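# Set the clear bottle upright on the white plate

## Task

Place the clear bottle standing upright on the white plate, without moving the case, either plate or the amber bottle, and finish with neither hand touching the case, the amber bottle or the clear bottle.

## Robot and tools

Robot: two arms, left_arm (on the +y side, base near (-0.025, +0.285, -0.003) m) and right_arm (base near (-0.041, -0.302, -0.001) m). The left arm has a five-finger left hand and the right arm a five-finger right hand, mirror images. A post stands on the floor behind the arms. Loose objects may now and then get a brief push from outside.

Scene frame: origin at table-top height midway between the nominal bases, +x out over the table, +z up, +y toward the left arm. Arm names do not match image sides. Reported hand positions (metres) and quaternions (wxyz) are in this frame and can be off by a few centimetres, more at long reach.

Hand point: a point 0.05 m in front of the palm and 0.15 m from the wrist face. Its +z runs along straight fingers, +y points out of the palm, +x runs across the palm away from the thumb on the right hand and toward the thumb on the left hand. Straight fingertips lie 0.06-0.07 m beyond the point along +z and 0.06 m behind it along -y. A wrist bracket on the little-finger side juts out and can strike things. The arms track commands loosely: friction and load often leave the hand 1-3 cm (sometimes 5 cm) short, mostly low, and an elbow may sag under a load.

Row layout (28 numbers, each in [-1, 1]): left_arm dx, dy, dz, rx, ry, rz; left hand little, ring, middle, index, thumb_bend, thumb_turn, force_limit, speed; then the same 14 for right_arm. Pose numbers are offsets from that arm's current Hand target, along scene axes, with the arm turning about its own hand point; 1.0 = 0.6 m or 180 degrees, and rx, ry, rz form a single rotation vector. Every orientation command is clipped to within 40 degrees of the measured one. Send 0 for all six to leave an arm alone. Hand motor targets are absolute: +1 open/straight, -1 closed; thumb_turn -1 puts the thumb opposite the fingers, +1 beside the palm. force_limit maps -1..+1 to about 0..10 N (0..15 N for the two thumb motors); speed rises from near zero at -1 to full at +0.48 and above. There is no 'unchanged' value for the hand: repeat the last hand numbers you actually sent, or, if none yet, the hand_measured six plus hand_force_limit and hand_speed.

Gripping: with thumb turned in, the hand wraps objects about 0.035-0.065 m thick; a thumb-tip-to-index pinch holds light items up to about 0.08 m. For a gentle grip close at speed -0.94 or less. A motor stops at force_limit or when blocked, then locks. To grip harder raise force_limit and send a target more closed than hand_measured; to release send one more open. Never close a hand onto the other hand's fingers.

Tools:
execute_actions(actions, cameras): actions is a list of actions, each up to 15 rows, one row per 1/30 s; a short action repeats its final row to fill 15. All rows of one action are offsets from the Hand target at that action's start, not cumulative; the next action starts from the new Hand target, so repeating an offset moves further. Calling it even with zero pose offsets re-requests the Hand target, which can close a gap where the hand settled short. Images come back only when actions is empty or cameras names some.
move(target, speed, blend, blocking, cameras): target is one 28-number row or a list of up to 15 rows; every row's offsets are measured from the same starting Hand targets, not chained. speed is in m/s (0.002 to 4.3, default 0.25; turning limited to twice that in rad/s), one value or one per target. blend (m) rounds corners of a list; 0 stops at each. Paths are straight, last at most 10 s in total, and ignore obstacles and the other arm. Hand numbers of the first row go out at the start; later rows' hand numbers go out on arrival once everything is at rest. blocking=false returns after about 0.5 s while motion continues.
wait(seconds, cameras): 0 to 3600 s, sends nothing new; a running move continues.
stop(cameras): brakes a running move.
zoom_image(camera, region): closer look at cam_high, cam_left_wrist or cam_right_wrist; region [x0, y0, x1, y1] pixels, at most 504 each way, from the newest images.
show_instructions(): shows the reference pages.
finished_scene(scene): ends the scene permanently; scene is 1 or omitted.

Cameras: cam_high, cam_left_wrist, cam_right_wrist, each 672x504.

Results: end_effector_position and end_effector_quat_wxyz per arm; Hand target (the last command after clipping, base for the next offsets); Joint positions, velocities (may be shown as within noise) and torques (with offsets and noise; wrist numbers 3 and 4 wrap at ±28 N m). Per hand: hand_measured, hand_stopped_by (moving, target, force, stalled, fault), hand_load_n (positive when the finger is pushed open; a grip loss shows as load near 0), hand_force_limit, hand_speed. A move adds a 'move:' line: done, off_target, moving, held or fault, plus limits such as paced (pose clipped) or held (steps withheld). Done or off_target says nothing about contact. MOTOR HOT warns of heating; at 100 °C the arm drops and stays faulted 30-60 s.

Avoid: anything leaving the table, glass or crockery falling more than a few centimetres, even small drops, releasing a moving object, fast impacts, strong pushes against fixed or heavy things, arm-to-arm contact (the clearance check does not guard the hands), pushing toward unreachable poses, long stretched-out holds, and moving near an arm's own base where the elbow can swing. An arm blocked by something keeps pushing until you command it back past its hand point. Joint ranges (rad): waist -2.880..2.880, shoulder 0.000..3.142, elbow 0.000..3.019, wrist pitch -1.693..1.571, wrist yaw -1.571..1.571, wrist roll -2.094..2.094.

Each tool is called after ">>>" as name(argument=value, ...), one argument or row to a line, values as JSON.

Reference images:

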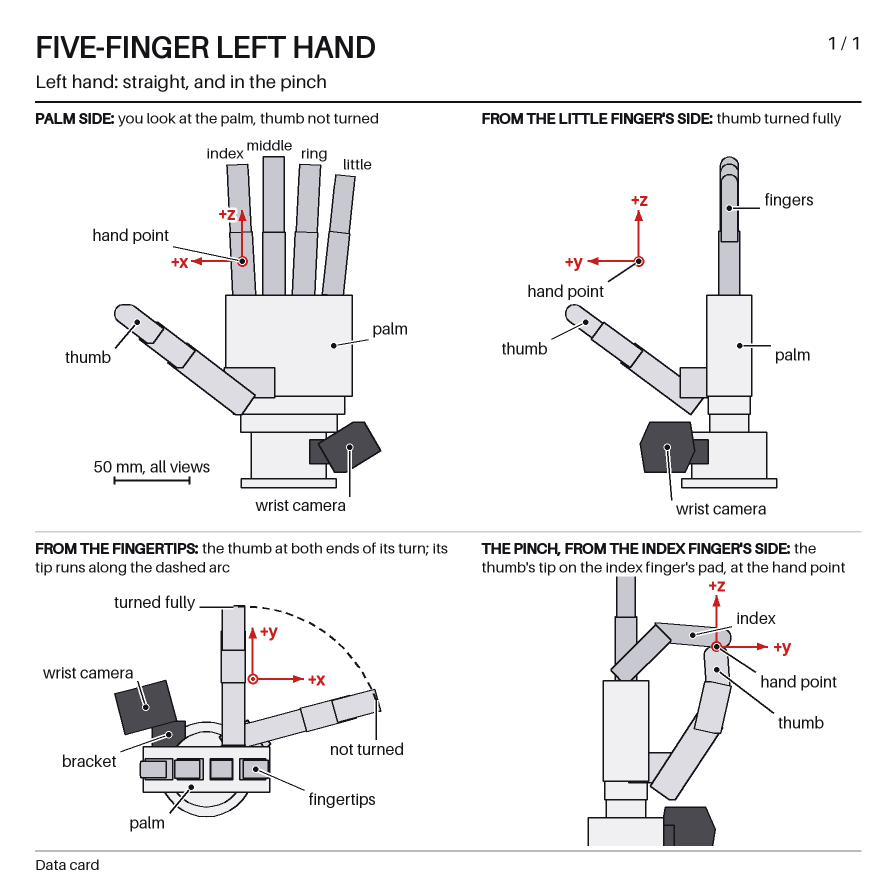

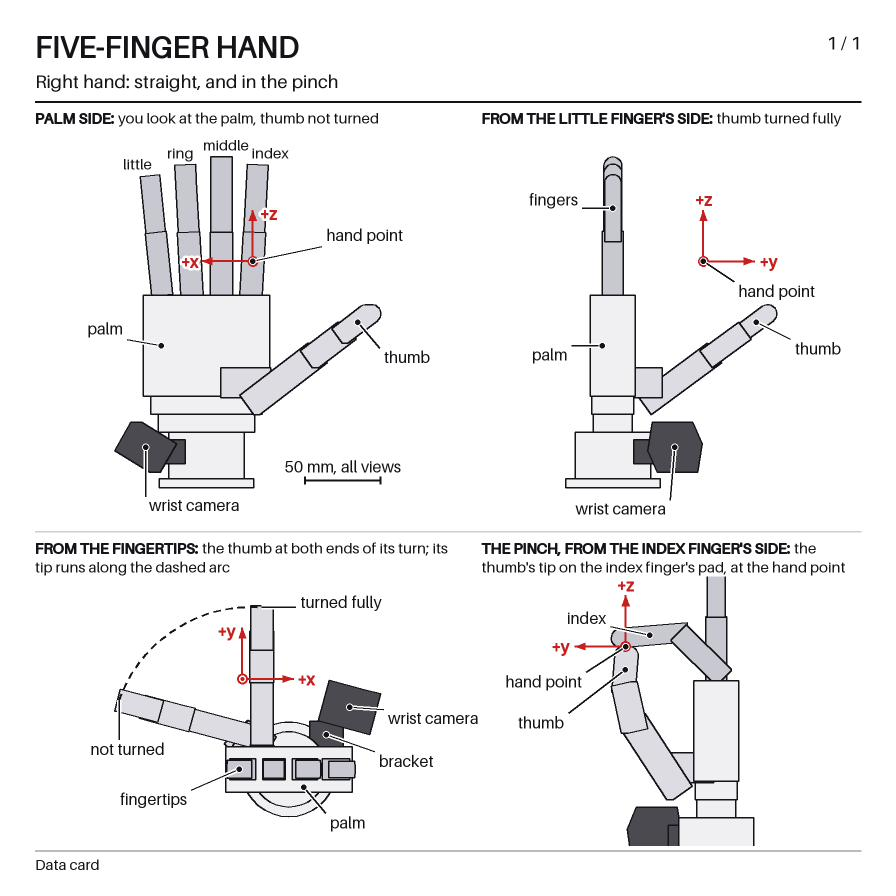

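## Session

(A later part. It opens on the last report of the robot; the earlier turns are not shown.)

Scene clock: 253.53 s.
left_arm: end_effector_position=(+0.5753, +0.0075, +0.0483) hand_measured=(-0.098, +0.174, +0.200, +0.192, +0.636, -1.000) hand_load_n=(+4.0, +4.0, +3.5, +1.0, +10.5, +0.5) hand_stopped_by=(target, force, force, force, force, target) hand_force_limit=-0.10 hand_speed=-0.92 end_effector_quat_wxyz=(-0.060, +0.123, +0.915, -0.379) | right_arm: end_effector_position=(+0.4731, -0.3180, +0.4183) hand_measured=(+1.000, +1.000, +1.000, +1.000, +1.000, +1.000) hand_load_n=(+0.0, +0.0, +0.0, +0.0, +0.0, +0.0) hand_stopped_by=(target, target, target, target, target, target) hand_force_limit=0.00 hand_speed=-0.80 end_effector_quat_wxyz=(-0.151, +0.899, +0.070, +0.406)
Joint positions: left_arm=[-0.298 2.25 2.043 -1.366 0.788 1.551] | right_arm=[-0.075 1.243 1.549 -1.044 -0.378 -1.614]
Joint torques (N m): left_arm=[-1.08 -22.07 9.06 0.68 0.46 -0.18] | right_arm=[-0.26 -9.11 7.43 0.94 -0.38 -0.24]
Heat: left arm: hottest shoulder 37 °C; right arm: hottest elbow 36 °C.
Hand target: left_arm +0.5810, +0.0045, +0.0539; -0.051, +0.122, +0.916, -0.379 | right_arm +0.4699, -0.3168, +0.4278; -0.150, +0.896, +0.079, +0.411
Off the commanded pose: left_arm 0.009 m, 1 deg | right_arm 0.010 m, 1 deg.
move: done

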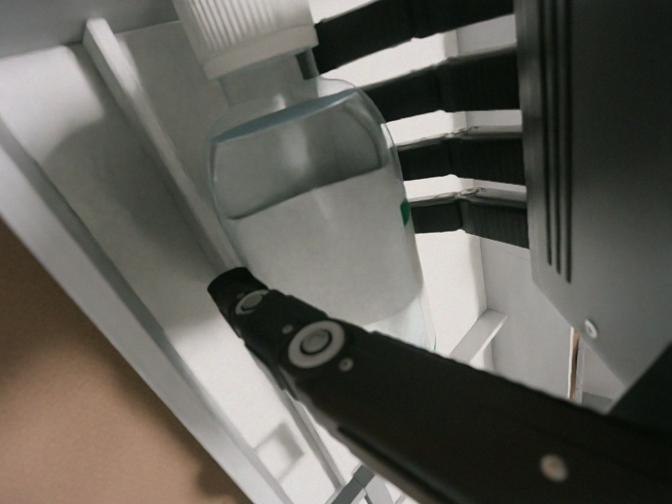

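>>> move(
  target=[0, 0, 0.06, 0,0,0, -0.1,-0.1,-0.1,-0.15,0.3,-1,-0.1,-0.92, 0,0,0,0,0,0, 1,1,1,1,1,1,0,-0.8],
  speed=0.05,
  cameras=["cam_high","cam_left_wrist"],
)

>>> zoom_image(
  camera="cam_high",
  region=[240, 210, 400, 370],
)

Scene clock: 257.63 s.
left_arm: end_effector_position=(+0.5702, +0.0082, +0.0544) hand_measured=(-0.098, +0.174, +0.200, +0.164, +0.636, -1.000) hand_load_n=(+5.0, +1.0, +3.0, +1.5, +8.5, +0.5) hand_stopped_by=(target, force, force, force, force, target) hand_force_limit=-0.10 hand_speed=-0.92 end_effector_quat_wxyz=(-0.071, +0.120, +0.916, -0.377) | right_arm: end_effector_position=(+0.4731, -0.3180, +0.4183) hand_measured=(+1.000, +1.000, +1.000, +1.000, +1.000, +1.000) hand_load_n=(+0.0, +0.0, +0.0, +0.0, +0.0, +0.0) hand_stopped_by=(target, target, target, target, target, target) hand_force_limit=0.00 hand_speed=-0.80 end_effector_quat_wxyz=(-0.151, +0.899, +0.070, +0.406)
Joint positions: left_arm=[-0.3 2.252 2.06 -1.407 0.788 1.554] | right_arm=[-0.075 1.243 1.549 -1.044 -0.378 -1.614]
Joint torques (N m): left_arm=[-1.03 -24.23 12.34 -0.83 0.49 -0.2] | right_arm=[-0.26 -8.7 7.61 0.98 -0.37 -0.23]
Heat: left arm: hottest shoulder 37 °C; right arm: hottest elbow 36 °C.
Hand target: left_arm +0.5811, +0.0045, +0.0899; -0.051, +0.122, +0.916, -0.379 | right_arm +0.4699, -0.3168, +0.4278; -0.150, +0.896, +0.079, +0.411
Off the commanded pose: left_arm 0.037 m, 2 deg | right_arm 0.010 m, 1 deg.
move: off_target (left_arm)

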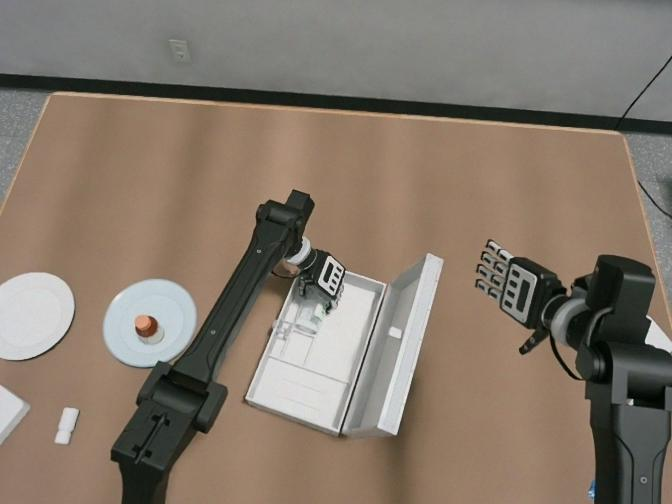

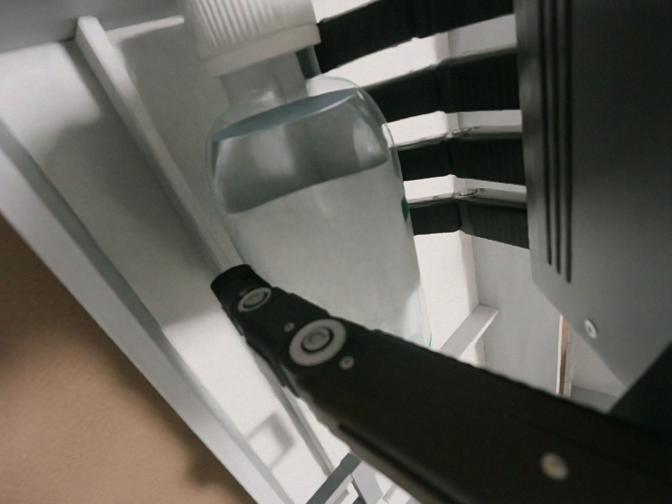

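Scaled by 3.150 from the camera's image (finer frame: 960x720).

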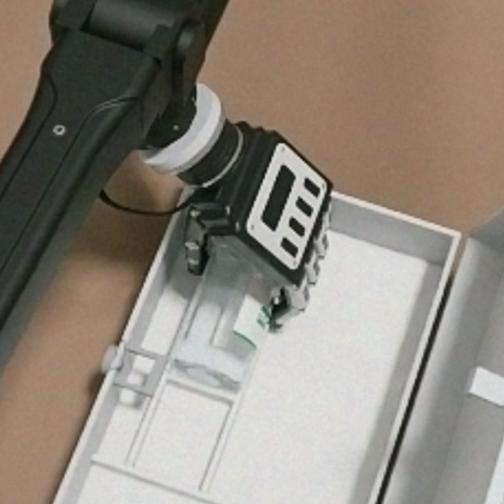

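>>> move(
  target=[0, 0, 0.04, 0,0,0, -0.1,-0.1,-0.1,-0.15,0.3,-1,-0.1,-0.92, 0,0,0,0,0,0, 1,1,1,1,1,1,0,-0.8],
  speed=0.05,
  cameras=["cam_high","cam_left_wrist"],
)

>>> zoom_image(
  camera="cam_high",
  region=[240, 210, 400, 370],
)

Scene clock: 261.43 s.
left_arm: end_effector_position=(+0.5647, +0.0101, +0.0701) hand_measured=(-0.098, +0.174, +0.200, +0.164, +0.636, -1.000) hand_load_n=(+3.0, +0.0, +0.0, +5.5, +7.0, +2.0) hand_stopped_by=(target, force, force, force, force, target) hand_force_limit=-0.10 hand_speed=-0.92 end_effector_quat_wxyz=(-0.086, +0.114, +0.916, -0.374) | right_arm: end_effector_position=(+0.4731, -0.3180, +0.4183) hand_measured=(+1.000, +1.000, +1.000, +1.000, +1.000, +1.000) hand_load_n=(+0.0, +0.0, +0.0, +0.0, +0.0, +0.0) hand_stopped_by=(target, target, target, target, target, target) hand_force_limit=0.00 hand_speed=-0.80 end_effector_quat_wxyz=(-0.151, +0.899, +0.070, +0.406)
Joint positions: left_arm=[-0.3 2.252 2.099 -1.479 0.786 1.554] | right_arm=[-0.075 1.243 1.549 -1.044 -0.378 -1.614]
Joint torques (N m): left_arm=[-0.79 -25.05 12.96 -0.27 0.55 -0.21] | right_arm=[-0.67 -8.76 7.49 0.98 -0.38 -0.28]
Heat: left arm: hottest shoulder 37 °C; right arm: hottest elbow 36 °C.
Hand target: left_arm +0.5810, +0.0045, +0.1139; -0.051, +0.122, +0.916, -0.380 | right_arm +0.4699, -0.3168, +0.4278; -0.150, +0.896, +0.079, +0.411
Off the commanded pose: left_arm 0.047 m, 4 deg | right_arm 0.010 m, 1 deg.
move: off_target (left_arm)

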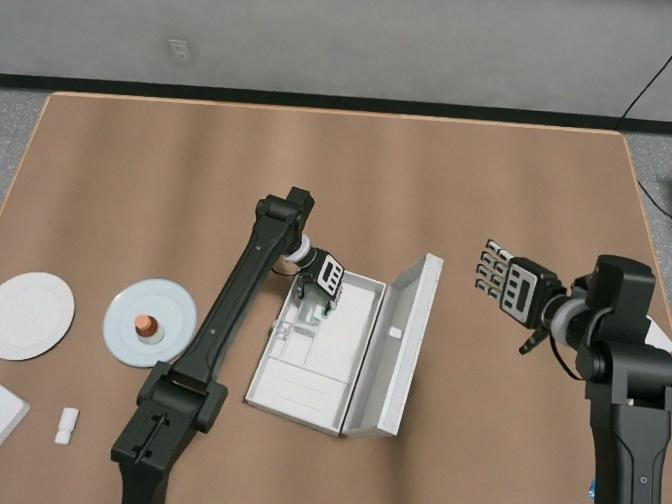

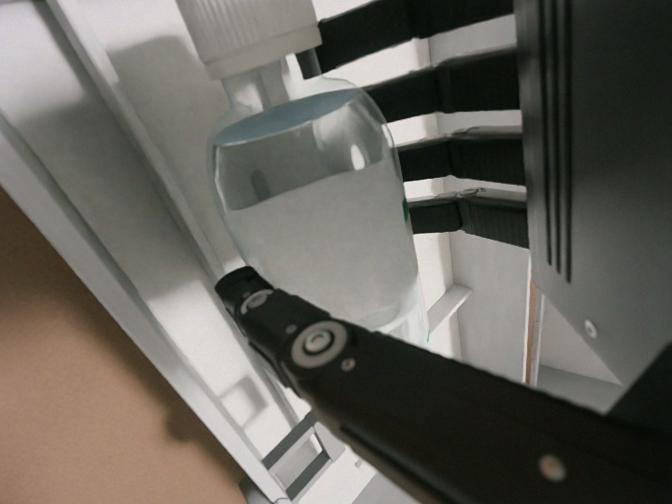

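Scaled by 3.150 from the camera's image (finer frame: 960x720).

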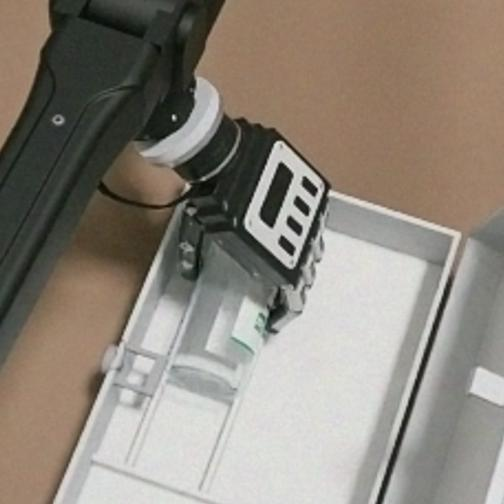

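>>> move(
  target=[0, 0, 0.04, 0,0,0, -0.1,-0.2,-0.2,-0.15,0.3,-1,0,-0.92, 0,0,0,0,0,0, 1,1,1,1,1,1,0,-0.8],
  speed=0.05,
  cameras=["cam_high","cam_left_wrist"],
)

>>> zoom_image(
  camera="cam_high",
  region=[240, 210, 400, 370],
)

Scene clock: 265.43 s.
left_arm: end_effector_position=(+0.5658, +0.0097, +0.0908) hand_measured=(-0.100, +0.094, +0.134, +0.164, +0.636, -1.000) hand_load_n=(+0.0, +5.0, +4.0, +2.0, +10.0, +2.5) hand_stopped_by=(target, force, force, force, force, target) hand_force_limit=0.00 hand_speed=-0.92 end_effector_quat_wxyz=(-0.089, +0.113, +0.916, -0.374) | right_arm: end_effector_position=(+0.4731, -0.3180, +0.4183) hand_measured=(+1.000, +1.000, +1.000, +1.000, +1.000, +1.000) hand_load_n=(+0.0, +0.0, +0.0, +0.0, +0.0, +0.0) hand_stopped_by=(target, target, target, target, target, target) hand_force_limit=0.00 hand_speed=-0.80 end_effector_quat_wxyz=(-0.151, +0.899, +0.070, +0.406)
Joint positions: left_arm=[-0.3 2.252 2.152 -1.538 0.786 1.554] | right_arm=[-0.075 1.243 1.549 -1.044 -0.378 -1.614]
Joint torques (N m): left_arm=[-0.91 -25.52 13.26 -0.25 0.56 -0.21] | right_arm=[-0.15 -8.41 7.54 1.13 -0.39 -0.25]
Heat: left arm: hottest shoulder 37 °C; right arm: hottest elbow 36 °C.
Hand target: left_arm +0.5811, +0.0045, +0.1379; -0.051, +0.122, +0.916, -0.380 | right_arm +0.4699, -0.3168, +0.4278; -0.150, +0.896, +0.079, +0.411
Off the commanded pose: left_arm 0.050 m, 5 deg | right_arm 0.010 m, 1 deg.
move: off_target (left_arm)

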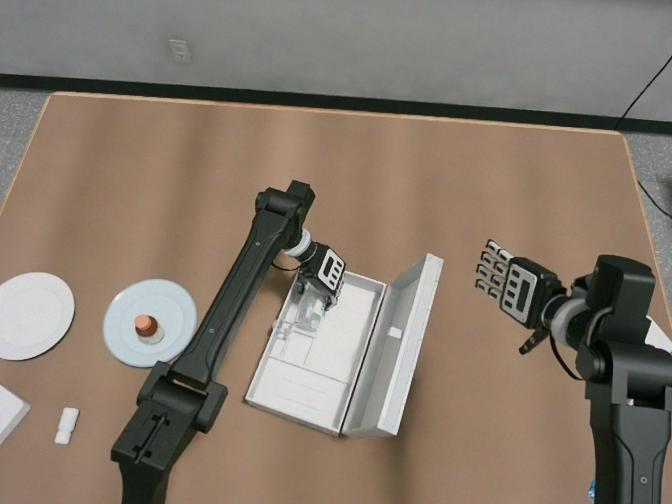

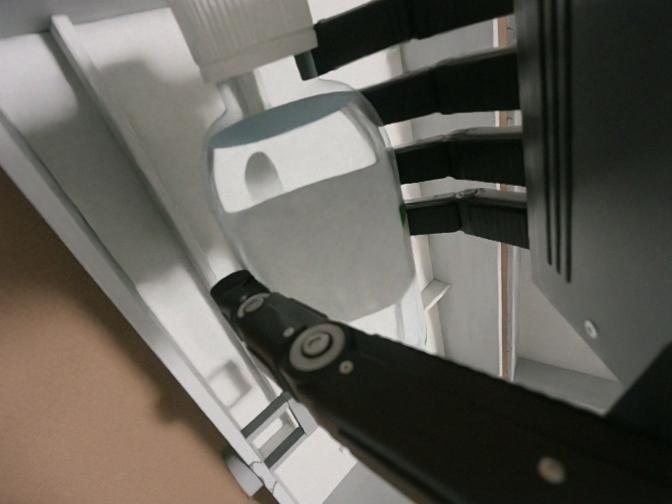

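Scaled by 3.150 from the camera's image (finer frame: 960x720).

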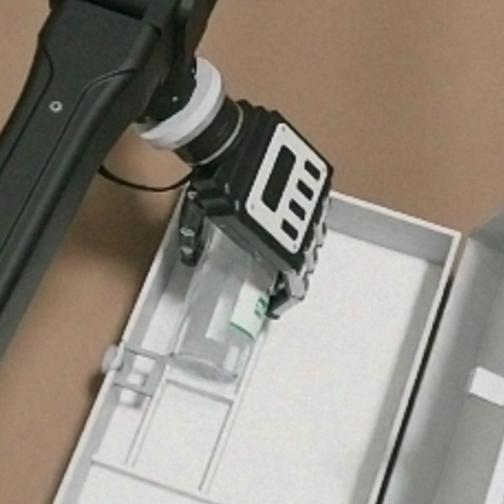

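>>> move(
  target=[
    [0, 0, 0.25, 0,0,0, -0.1,-0.2,-0.2,-0.15,0.3,-1,0,-0.92, 0,0,0,0,0,0, 1,1,1,1,1,1,0,-0.8],
    [-0.135, 0.5425, 0.32, 0.1241,-0.2395,0.1828, -0.1,-0.2,-0.2,-0.15,0.3,-1,0,-0.92, 0,0,0,0,0,0, 1,1,1,1,1,1,0,-0.8],
  ],
  speed=0.15,
  blend=0.04,
  cameras=["cam_high","cam_left_wrist"],
)

Scene clock: 285.27 s.
left_arm: end_effector_position=(+0.4919, +0.3273, +0.2879) hand_measured=(-0.100, +0.094, +0.134, +0.164, +0.636, -1.000) hand_load_n=(+0.0, +4.5, +4.5, +3.0, +9.5, +3.5) hand_stopped_by=(target, force, force, force, force, target) hand_force_limit=0.00 hand_speed=-0.92 end_effector_quat_wxyz=(+0.317, -0.038, +0.938, -0.137) | right_arm: end_effector_position=(+0.4731, -0.3180, +0.4183) hand_measured=(+1.000, +1.000, +1.000, +1.000, +1.000, +1.000) hand_load_n=(+0.0, +0.0, +0.0, +0.0, +0.0, +0.0) hand_stopped_by=(target, target, target, target, target, target) hand_force_limit=0.00 hand_speed=-0.80 end_effector_quat_wxyz=(-0.151, +0.899, +0.070, +0.406)
Joint positions: left_arm=[0.071 1.33 1.376 -0.963 0.285 1.475] | right_arm=[-0.075 1.243 1.549 -1.044 -0.378 -1.614]
Joint torques (N m): left_arm=[0.56 -13.27 11.33 2.71 0.14 0.32] | right_arm=[0.44 -8.53 7.56 1.07 -0.37 -0.24]
Heat: left arm: hottest shoulder 37 °C; right arm: hottest elbow 36 °C.
Hand target: left_arm +0.5001, +0.3300, +0.3300; +0.367, -0.018, +0.921, -0.130 | right_arm +0.4699, -0.3168, +0.4278; -0.150, +0.896, +0.079, +0.411
Off the commanded pose: left_arm 0.043 m, 6 deg | right_arm 0.010 m, 1 deg.
move: off_target (left_arm)

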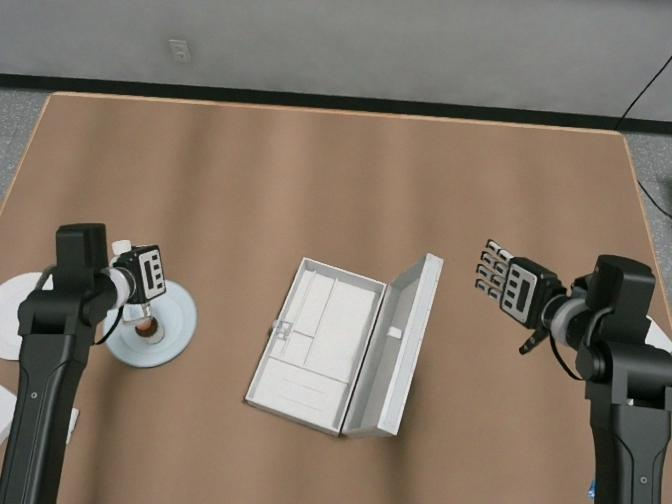

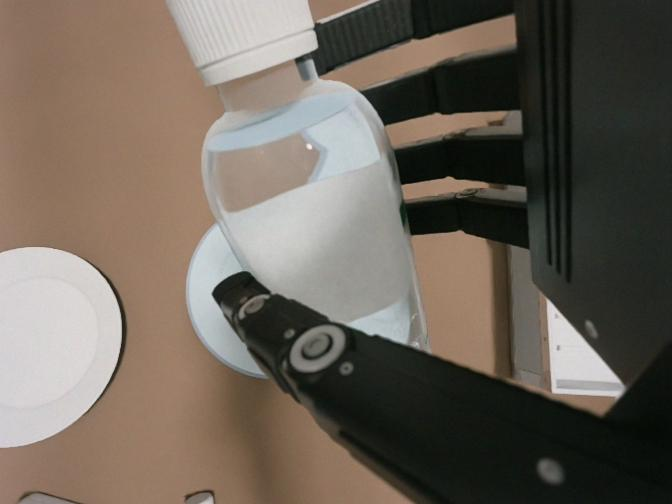

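>>> move(
  target=[0.033, 0.483, -0.05, 0.1241,-0.2395,0.1828, -0.1,-0.2,-0.2,-0.15,0.3,-1,0,-0.92, 0,0,0,0,0,0, 1,1,1,1,1,1,0,-0.8],
  speed=0.15,
  cameras=["cam_high","cam_left_wrist"],
)

>>> zoom_image(
  camera="cam_high",
  region=[0, 180, 200, 380],
)

Scene clock: 299.33 s.
left_arm: end_effector_position=(+0.5155, +0.6103, +0.2526) hand_measured=(-0.100, +0.094, +0.134, +0.164, +0.636, -1.000) hand_load_n=(+0.0, +4.5, +4.0, +2.5, +9.5, +4.0) hand_stopped_by=(target, force, force, force, force, target) hand_force_limit=0.00 hand_speed=-0.92 end_effector_quat_wxyz=(+0.658, -0.174, +0.721, +0.128) | right_arm: end_effector_position=(+0.4731, -0.3180, +0.4183) hand_measured=(+1.000, +1.000, +1.000, +1.000, +1.000, +1.000) hand_load_n=(+0.0, +0.0, +0.0, +0.0, +0.0, +0.0) hand_stopped_by=(target, target, target, target, target, target) hand_force_limit=0.00 hand_speed=-0.80 end_effector_quat_wxyz=(-0.151, +0.899, +0.070, +0.406)
Joint positions: left_arm=[0.447 1.433 0.884 0.448 0.029 1.53] | right_arm=[-0.075 1.243 1.549 -1.044 -0.378 -1.614]
Joint torques (N m): left_arm=[0.73 -12.34 11.04 3.84 -0.04 0.48] | right_arm=[0.09 -9.35 7.51 1.11 -0.33 -0.25]
Heat: left arm: hottest shoulder 37 °C; right arm: hottest elbow 36 °C.
Hand target: left_arm +0.5199, +0.6198, +0.2999; +0.690, -0.153, +0.690, +0.153 | right_arm +0.4699, -0.3168, +0.4278; -0.150, +0.896, +0.079, +0.411
Off the commanded pose: left_arm 0.048 m, 6 deg | right_arm 0.010 m, 1 deg.
move: off_target (left_arm)

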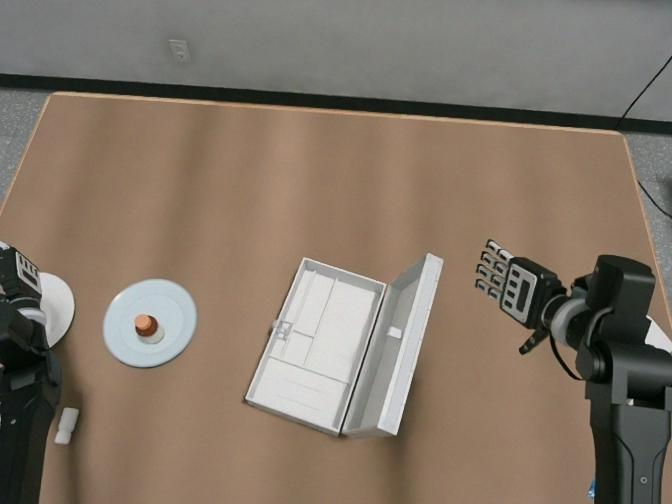

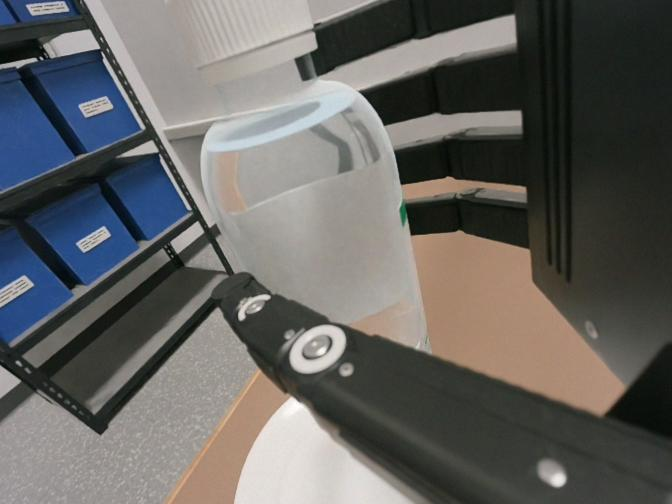

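Scaled by 2.520 from the camera's image (finer frame: 960x720).

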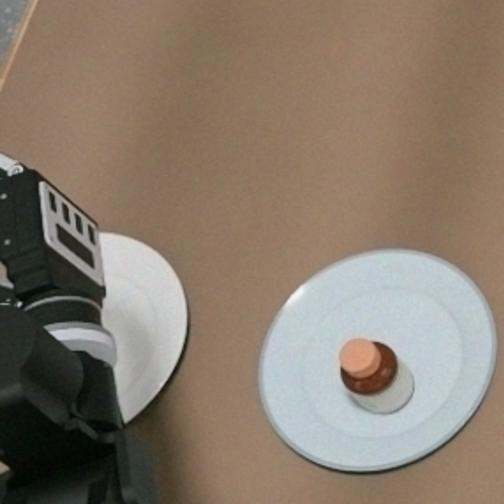

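>>> move(
  target=[0, 0.0333, -0.2, 0.0264,-0.0229,0, -0.1,-0.2,-0.2,-0.15,0.3,-1,0,-0.92, 0,0,0,0,0,0, 1,1,1,1,1,1,0,-0.8],
  speed=0.12,
  cameras=["cam_high","cam_left_wrist"],
)

>>> zoom_image(
  camera="cam_high",
  region=[0, 200, 160, 400],
)

>>> zoom_image(
  camera="cam_left_wrist",
  region=[100, 0, 600, 504],
)

Scene clock: 317.27 s.
left_arm: end_effector_position=(+0.5161, +0.6237, +0.1319) hand_measured=(-0.100, +0.094, +0.134, +0.164, +0.636, -1.000) hand_load_n=(+0.0, +4.5, +4.0, +3.0, +9.5, +3.5) hand_stopped_by=(target, force, force, force, force, target) hand_force_limit=0.00 hand_speed=-0.92 end_effector_quat_wxyz=(+0.690, -0.150, +0.693, +0.146) | right_arm: end_effector_position=(+0.4731, -0.3180, +0.4183) hand_measured=(+1.000, +1.000, +1.000, +1.000, +1.000, +1.000) hand_load_n=(+0.5, +0.0, +0.0, +0.0, +0.0, +0.0) hand_stopped_by=(target, target, target, target, target, target) hand_force_limit=0.00 hand_speed=-0.80 end_effector_quat_wxyz=(-0.151, +0.899, +0.070, +0.406)
Joint positions: left_arm=[0.475 1.759 0.755 0.998 0.065 1.567] | right_arm=[-0.075 1.243 1.549 -1.044 -0.378 -1.614]
Joint torques (N m): left_arm=[0.91 -14.97 8.28 3.85 0.12 0.5] | right_arm=[-0.21 -8.53 7.45 1.09 -0.39 -0.23]
Heat: left arm: hottest shoulder 36 °C; right arm: hottest elbow 36 °C.
Hand target: left_arm +0.5199, +0.6398, +0.1800; +0.720, -0.130, +0.658, +0.176 | right_arm +0.4699, -0.3168, +0.4278; -0.150, +0.896, +0.079, +0.411
Off the commanded pose: left_arm 0.051 m, 7 deg | right_arm 0.010 m, 1 deg.
move: off_target (left_arm)

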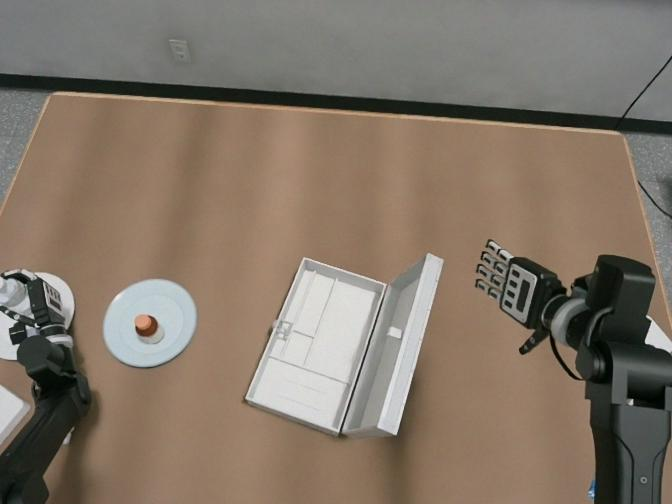

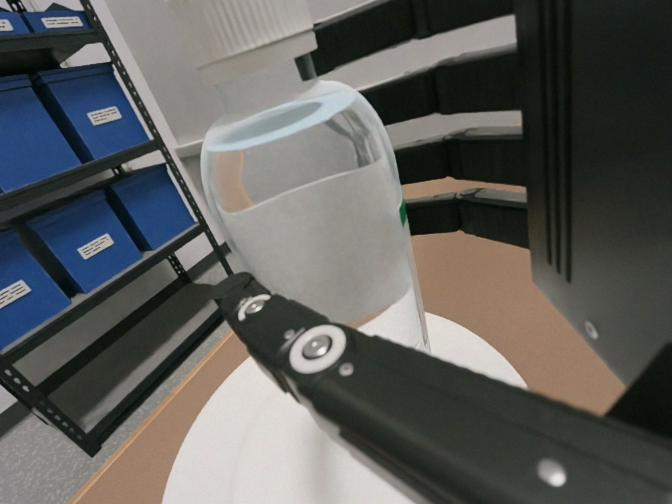

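Scaled by 2.520 from the camera's image (finer frame: 960x720).

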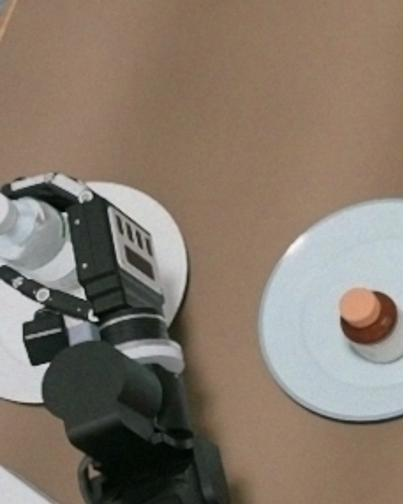

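Scaled by 1.000.

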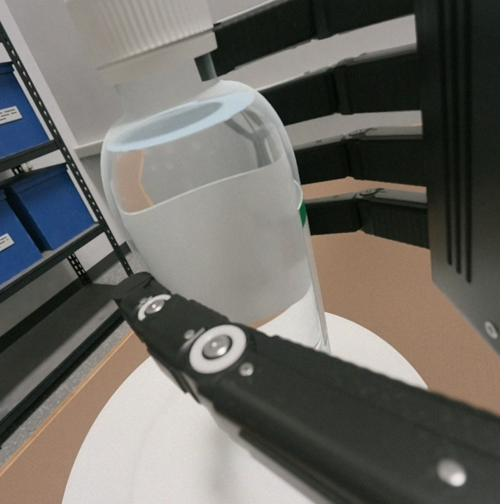

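>>> zoom_image(
  camera="cam_high",
  region=[95, 270, 205, 370],
)

>>> zoom_image(
  camera="cam_high",
  region=[0, 260, 80, 340],
)

Scaled by 4.582 from the camera's image (finer frame: 960x720).

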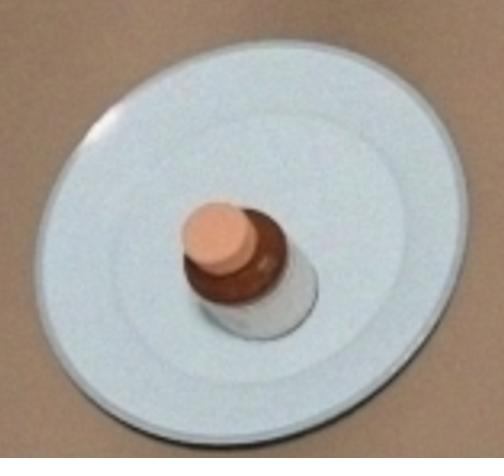

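Scaled by 6.300 from the camera's image (finer frame: 960x720).

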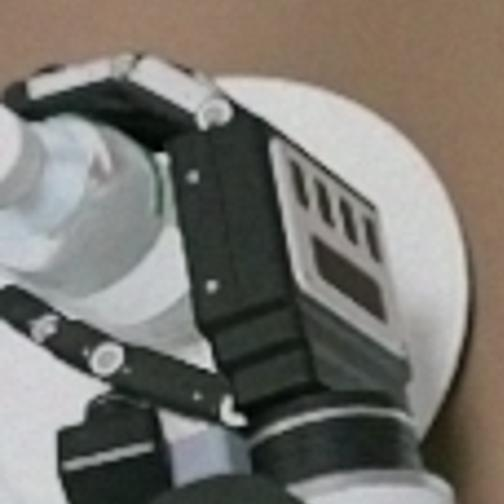

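>>> move(
  target=[0.003, 0.02, -0.075, 0,0,0, -0.1,-0.2,-0.2,-0.15,0.3,-1,0,-0.92, 0,0,0,0,0,0, 1,1,1,1,1,1,0,-0.8],
  speed=0.1,
  cameras=["cam_high","cam_left_wrist"],
)

>>> zoom_image(
  camera="cam_high",
  region=[0, 255, 80, 335],
)

>>> zoom_image(
  camera="cam_left_wrist",
  region=[0, 0, 504, 504],
)

Scene clock: 339.90 s.
left_arm: end_effector_position=(+0.5119, +0.6356, +0.0849) hand_measured=(-0.100, +0.094, +0.134, +0.164, +0.636, -1.000) hand_load_n=(+0.0, +4.5, +4.0, +2.5, +10.0, +3.5) hand_stopped_by=(target, force, force, force, force, target) hand_force_limit=0.00 hand_speed=-0.92 end_effector_quat_wxyz=(+0.687, -0.152, +0.696, +0.147) | right_arm: end_effector_position=(+0.4731, -0.3180, +0.4183) hand_measured=(+1.000, +1.000, +1.000, +1.000, +1.000, +1.000) hand_load_n=(+0.0, +0.0, +0.0, +0.0, +0.0, +0.0) hand_stopped_by=(target, target, target, target, target, target) hand_force_limit=0.00 hand_speed=-0.80 end_effector_quat_wxyz=(-0.151, +0.899, +0.070, +0.406)
Joint positions: left_arm=[0.501 1.891 0.756 1.121 0.086 1.569] | right_arm=[-0.075 1.243 1.549 -1.044 -0.378 -1.614]
Joint torques (N m): left_arm=[0.91 -15.91 8.12 3.88 0.12 0.46] | right_arm=[-0.73 -8.76 7.51 1.07 -0.37 -0.23]
Heat: left arm: hottest elbow 36 °C; right arm: hottest elbow 36 °C.
Hand target: left_arm +0.5217, +0.6518, +0.1350; +0.720, -0.130, +0.658, +0.176 | right_arm +0.4699, -0.3168, +0.4278; -0.150, +0.896, +0.079, +0.411
Off the commanded pose: left_arm 0.054 m, 7 deg | right_arm 0.010 m, 1 deg.
move: off_target (left_arm)

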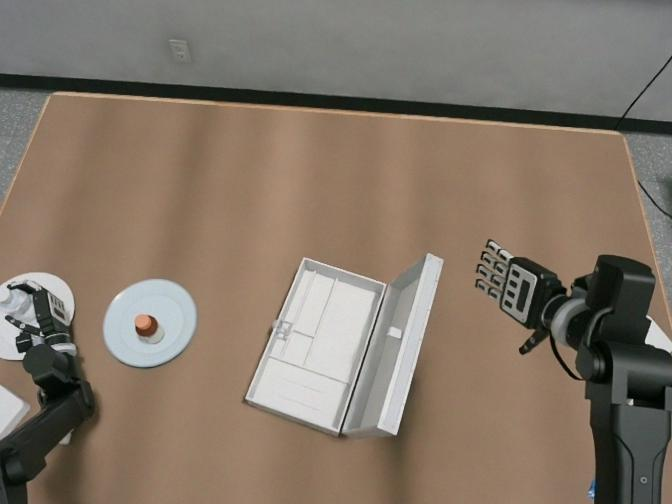

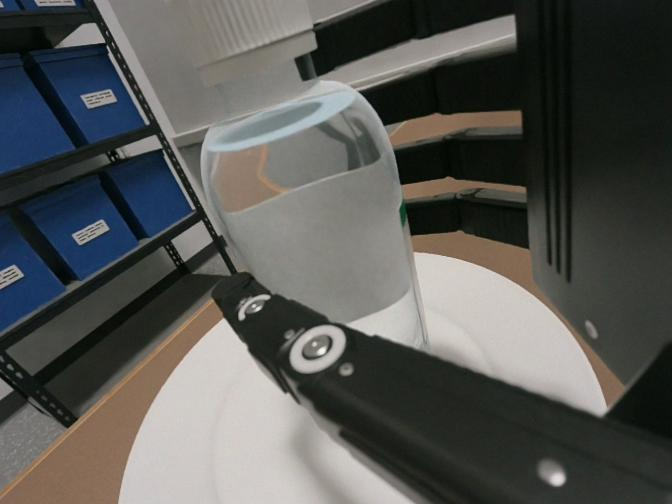

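Scaled by 6.300 from the camera's image (finer frame: 960x720).

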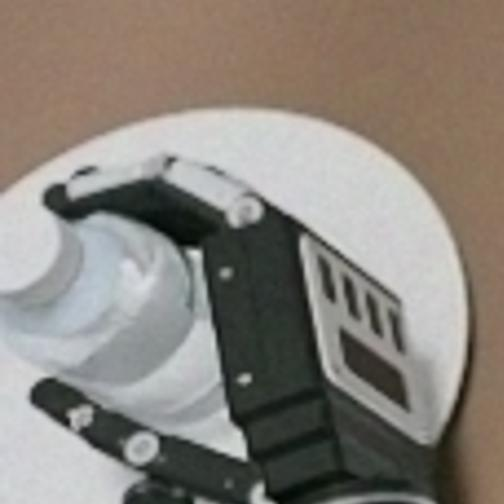

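Scaled by 1.000.

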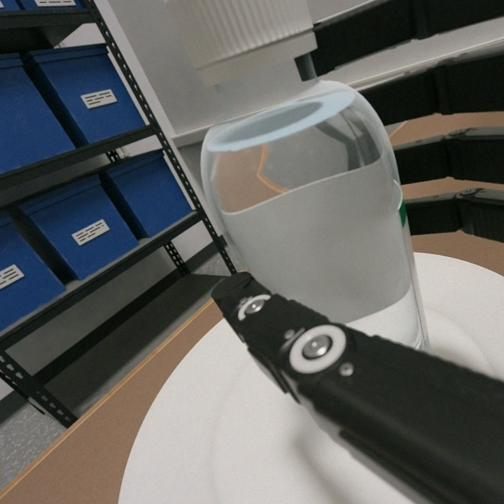

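>>> zoom_image(
  camera="cam_high",
  region=[0, 280, 50, 330],
)

Scaled by 10.080 from the camera's image (finer frame: 960x720).

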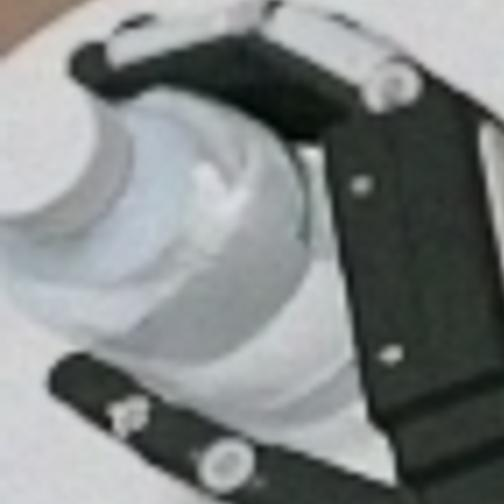

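>>> move(
  target=[0.008, 0, -0.02, 0,0,0, -0.1,-0.2,-0.2,-0.15,0.3,-1,0,-0.92, 0,0,0,0,0,0, 1,1,1,1,1,1,0,-0.8],
  speed=0.05,
  cameras=["cam_high","cam_left_wrist"],
)

>>> zoom_image(
  camera="cam_high",
  region=[0, 280, 50, 330],
)

Scene clock: 375.77 s.
left_arm: end_effector_position=(+0.5113, +0.6354, +0.0733) hand_measured=(-0.100, +0.094, +0.134, +0.164, +0.636, -1.000) hand_load_n=(+0.0, +4.5, +4.5, +2.5, +9.5, +3.5) hand_stopped_by=(target, force, force, force, force, target) hand_force_limit=0.00 hand_speed=-0.92 end_effector_quat_wxyz=(+0.685, -0.152, +0.697, +0.147) | right_arm: end_effector_position=(+0.4731, -0.3180, +0.4183) hand_measured=(+1.000, +1.000, +1.000, +1.000, +1.000, +1.000) hand_load_n=(+0.0, +0.0, +0.5, +0.0, +0.0, +0.0) hand_stopped_by=(target, target, target, target, target, target) hand_force_limit=0.00 hand_speed=-0.80 end_effector_quat_wxyz=(-0.151, +0.899, +0.070, +0.406)
Joint positions: left_arm=[0.501 1.922 0.756 1.148 0.085 1.569] | right_arm=[-0.075 1.243 1.549 -1.044 -0.378 -1.614]
Joint torques (N m): left_arm=[0.44 -15.56 8.76 3.86 -0.06 0.47] | right_arm=[-0.21 -9.23 7.56 1.06 -0.39 -0.24]
Heat: left arm: hottest shoulder 36 °C; right arm: hottest elbow 36 °C.
Hand target: left_arm +0.5265, +0.6518, +0.1230; +0.720, -0.130, +0.658, +0.176 | right_arm +0.4699, -0.3168, +0.4278; -0.150, +0.896, +0.079, +0.411
Off the commanded pose: left_arm 0.054 m, 7 deg | right_arm 0.010 m, 1 deg.
move: off_target (left_arm)

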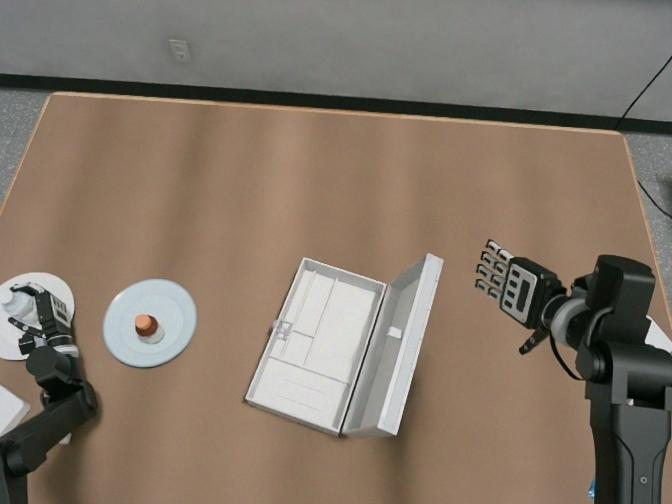

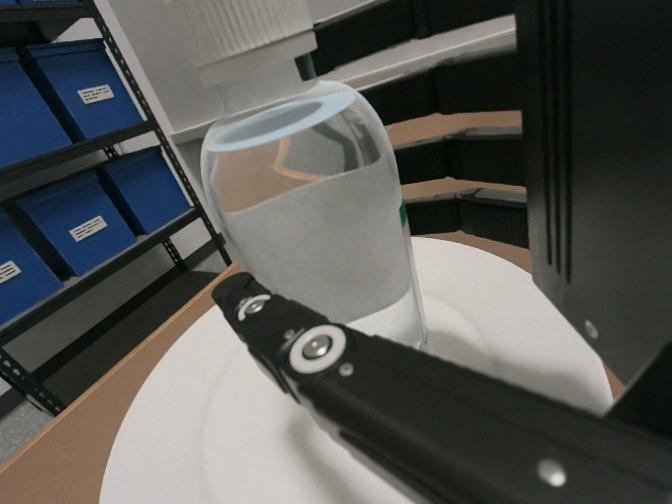

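Scaled by 10.080 from the camera's image (finer frame: 960x720).

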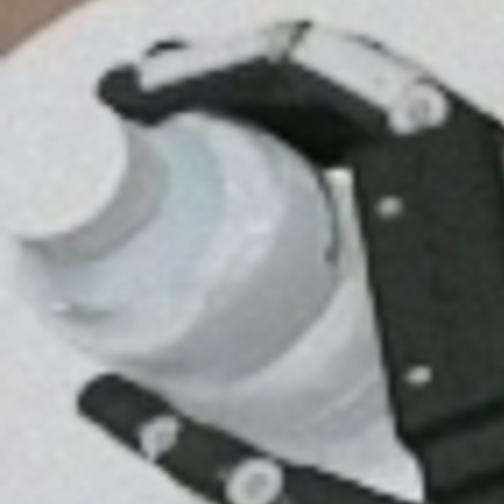

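>>> move(
  target=[0.0, 0, -0.0167, 0,0,0, -0.1,-0.2,-0.2,-0.15,0.3,-1,0,-0.92, 0,0,0,0,0,0, 1,1,1,1,1,1,0,-0.8],
  speed=0.04,
  cameras=["cam_high","cam_left_wrist"],
)

>>> zoom_image(
  camera="cam_left_wrist",
  region=[180, 180, 480, 400],
)

Scene clock: 378.87 s.
left_arm: end_effector_position=(+0.5113, +0.6355, +0.0705) hand_measured=(-0.100, +0.094, +0.134, +0.164, +0.636, -1.000) hand_load_n=(+0.0, +5.0, +4.5, +2.0, +9.5, +3.0) hand_stopped_by=(target, force, force, force, force, target) hand_force_limit=0.00 hand_speed=-0.92 end_effector_quat_wxyz=(+0.689, -0.150, +0.693, +0.149) | right_arm: end_effector_position=(+0.4731, -0.3180, +0.4183) hand_measured=(+1.000, +1.000, +1.000, +1.000, +1.000, +1.000) hand_load_n=(+0.0, +0.0, +0.0, +0.0, -0.5, +0.0) hand_stopped_by=(target, target, target, target, target, target) hand_force_limit=0.00 hand_speed=-0.80 end_effector_quat_wxyz=(-0.151, +0.899, +0.070, +0.406)
Joint positions: left_arm=[0.501 1.94 0.756 1.179 0.085 1.572] | right_arm=[-0.075 1.243 1.549 -1.044 -0.378 -1.614]
Joint torques (N m): left_arm=[0.5 -14.62 8.72 3.69 -0.03 0.43] | right_arm=[0.03 -8.35 7.56 1.11 -0.41 -0.26]
Heat: left arm: hottest shoulder 36 °C; right arm: hottest elbow 36 °C.
Hand target: left_arm +0.5265, +0.6518, +0.1129; +0.720, -0.130, +0.658, +0.176 | right_arm +0.4699, -0.3168, +0.4278; -0.150, +0.896, +0.079, +0.411
Off the commanded pose: left_arm 0.048 m, 7 deg | right_arm 0.010 m, 1 deg.
move: off_target (left_arm)

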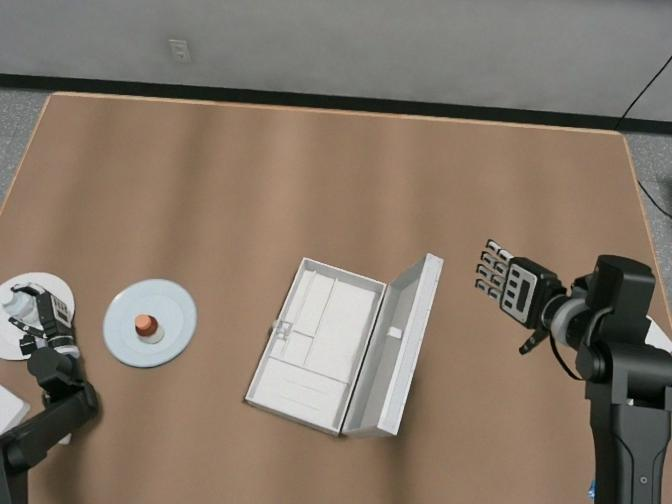

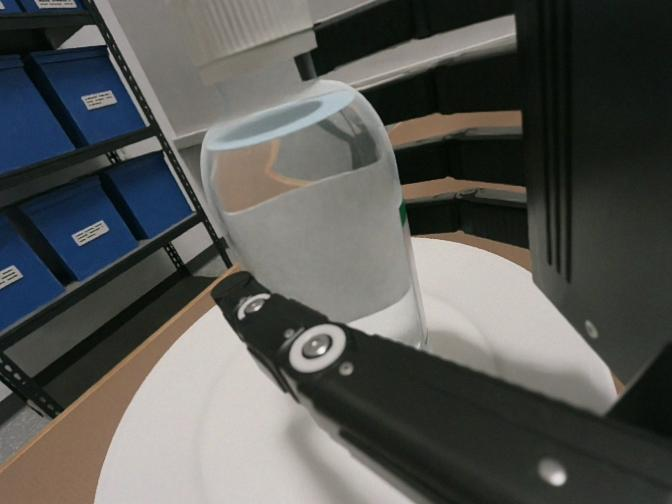

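Scaled by 1.680 from the camera's image (finer frame: 960x720).

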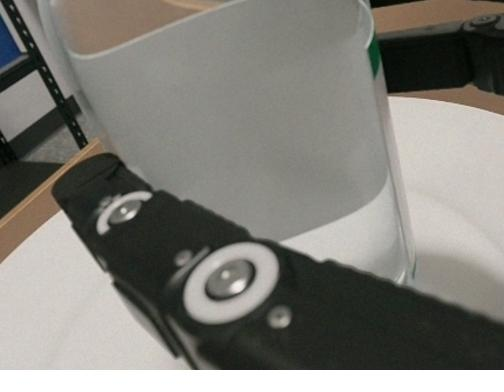

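>>> move(
  target=[0.0, 0, -0.01, 0,0,0, -0.1,-0.2,-0.2,-0.15,0.3,-1,0,-0.92, 0,0,0,0,0,0, 1,1,1,1,1,1,0,-0.8],
  speed=0.04,
  cameras=["cam_high","cam_left_wrist"],
)

>>> zoom_image(
  camera="cam_high",
  region=[0, 280, 50, 330],
)

Scene clock: 382.40 s.
left_arm: end_effector_position=(+0.5133, +0.6356, +0.0706) hand_measured=(-0.100, +0.094, +0.134, +0.164, +0.636, -1.000) hand_load_n=(+0.0, +5.0, +4.0, +2.0, +10.0, +2.5) hand_stopped_by=(target, force, force, force, force, target) hand_force_limit=0.00 hand_speed=-0.92 end_effector_quat_wxyz=(+0.693, -0.146, +0.689, +0.152) | right_arm: end_effector_position=(+0.4731, -0.3180, +0.4183) hand_measured=(+1.000, +1.000, +1.000, +1.000, +1.000, +1.000) hand_load_n=(+0.0, +0.0, +0.0, +0.0, -0.5, +0.0) hand_stopped_by=(target, target, target, target, target, target) hand_force_limit=0.00 hand_speed=-0.80 end_effector_quat_wxyz=(-0.151, +0.899, +0.070, +0.406)
Joint positions: left_arm=[0.499 1.953 0.761 1.199 0.085 1.577] | right_arm=[-0.075 1.243 1.549 -1.044 -0.378 -1.614]
Joint torques (N m): left_arm=[0.56 -14.27 8.43 3.51 0 0.38] | right_arm=[-0.38 -8.64 7.49 0.94 -0.34 -0.28]
Heat: left arm: hottest shoulder 36 °C; right arm: hottest elbow 36 °C.
Hand target: left_arm +0.5265, +0.6518, +0.1070; +0.720, -0.130, +0.658, +0.176 | right_arm +0.4699, -0.3168, +0.4278; -0.150, +0.896, +0.079, +0.411
Off the commanded pose: left_arm 0.042 m, 6 deg | right_arm 0.010 m, 1 deg.
move: off_target (left_arm)

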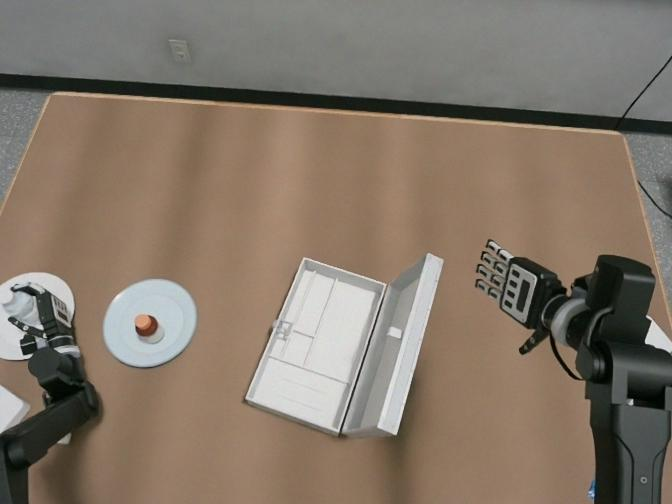

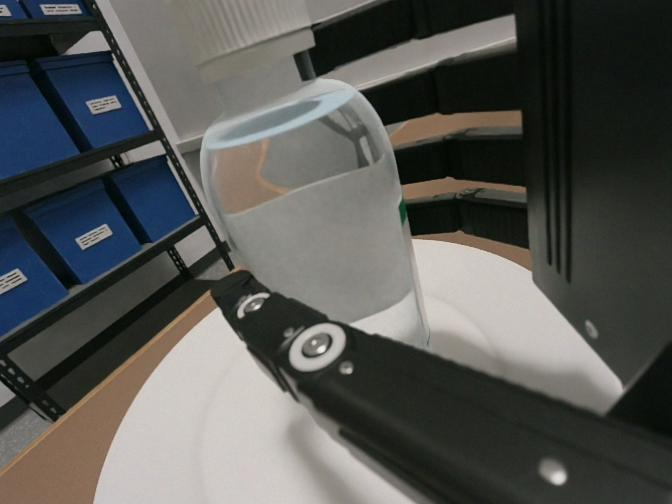

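Scaled by 10.080 from the camera's image (finer frame: 960x720).

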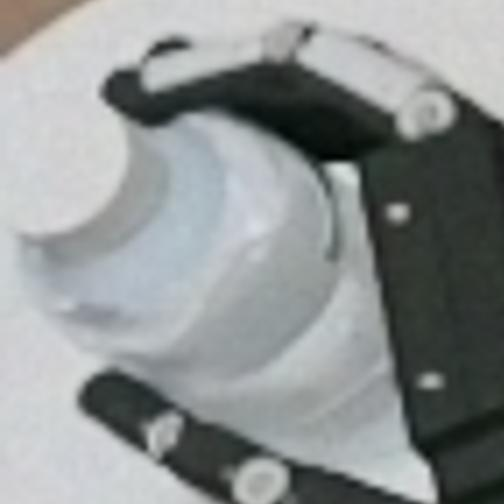

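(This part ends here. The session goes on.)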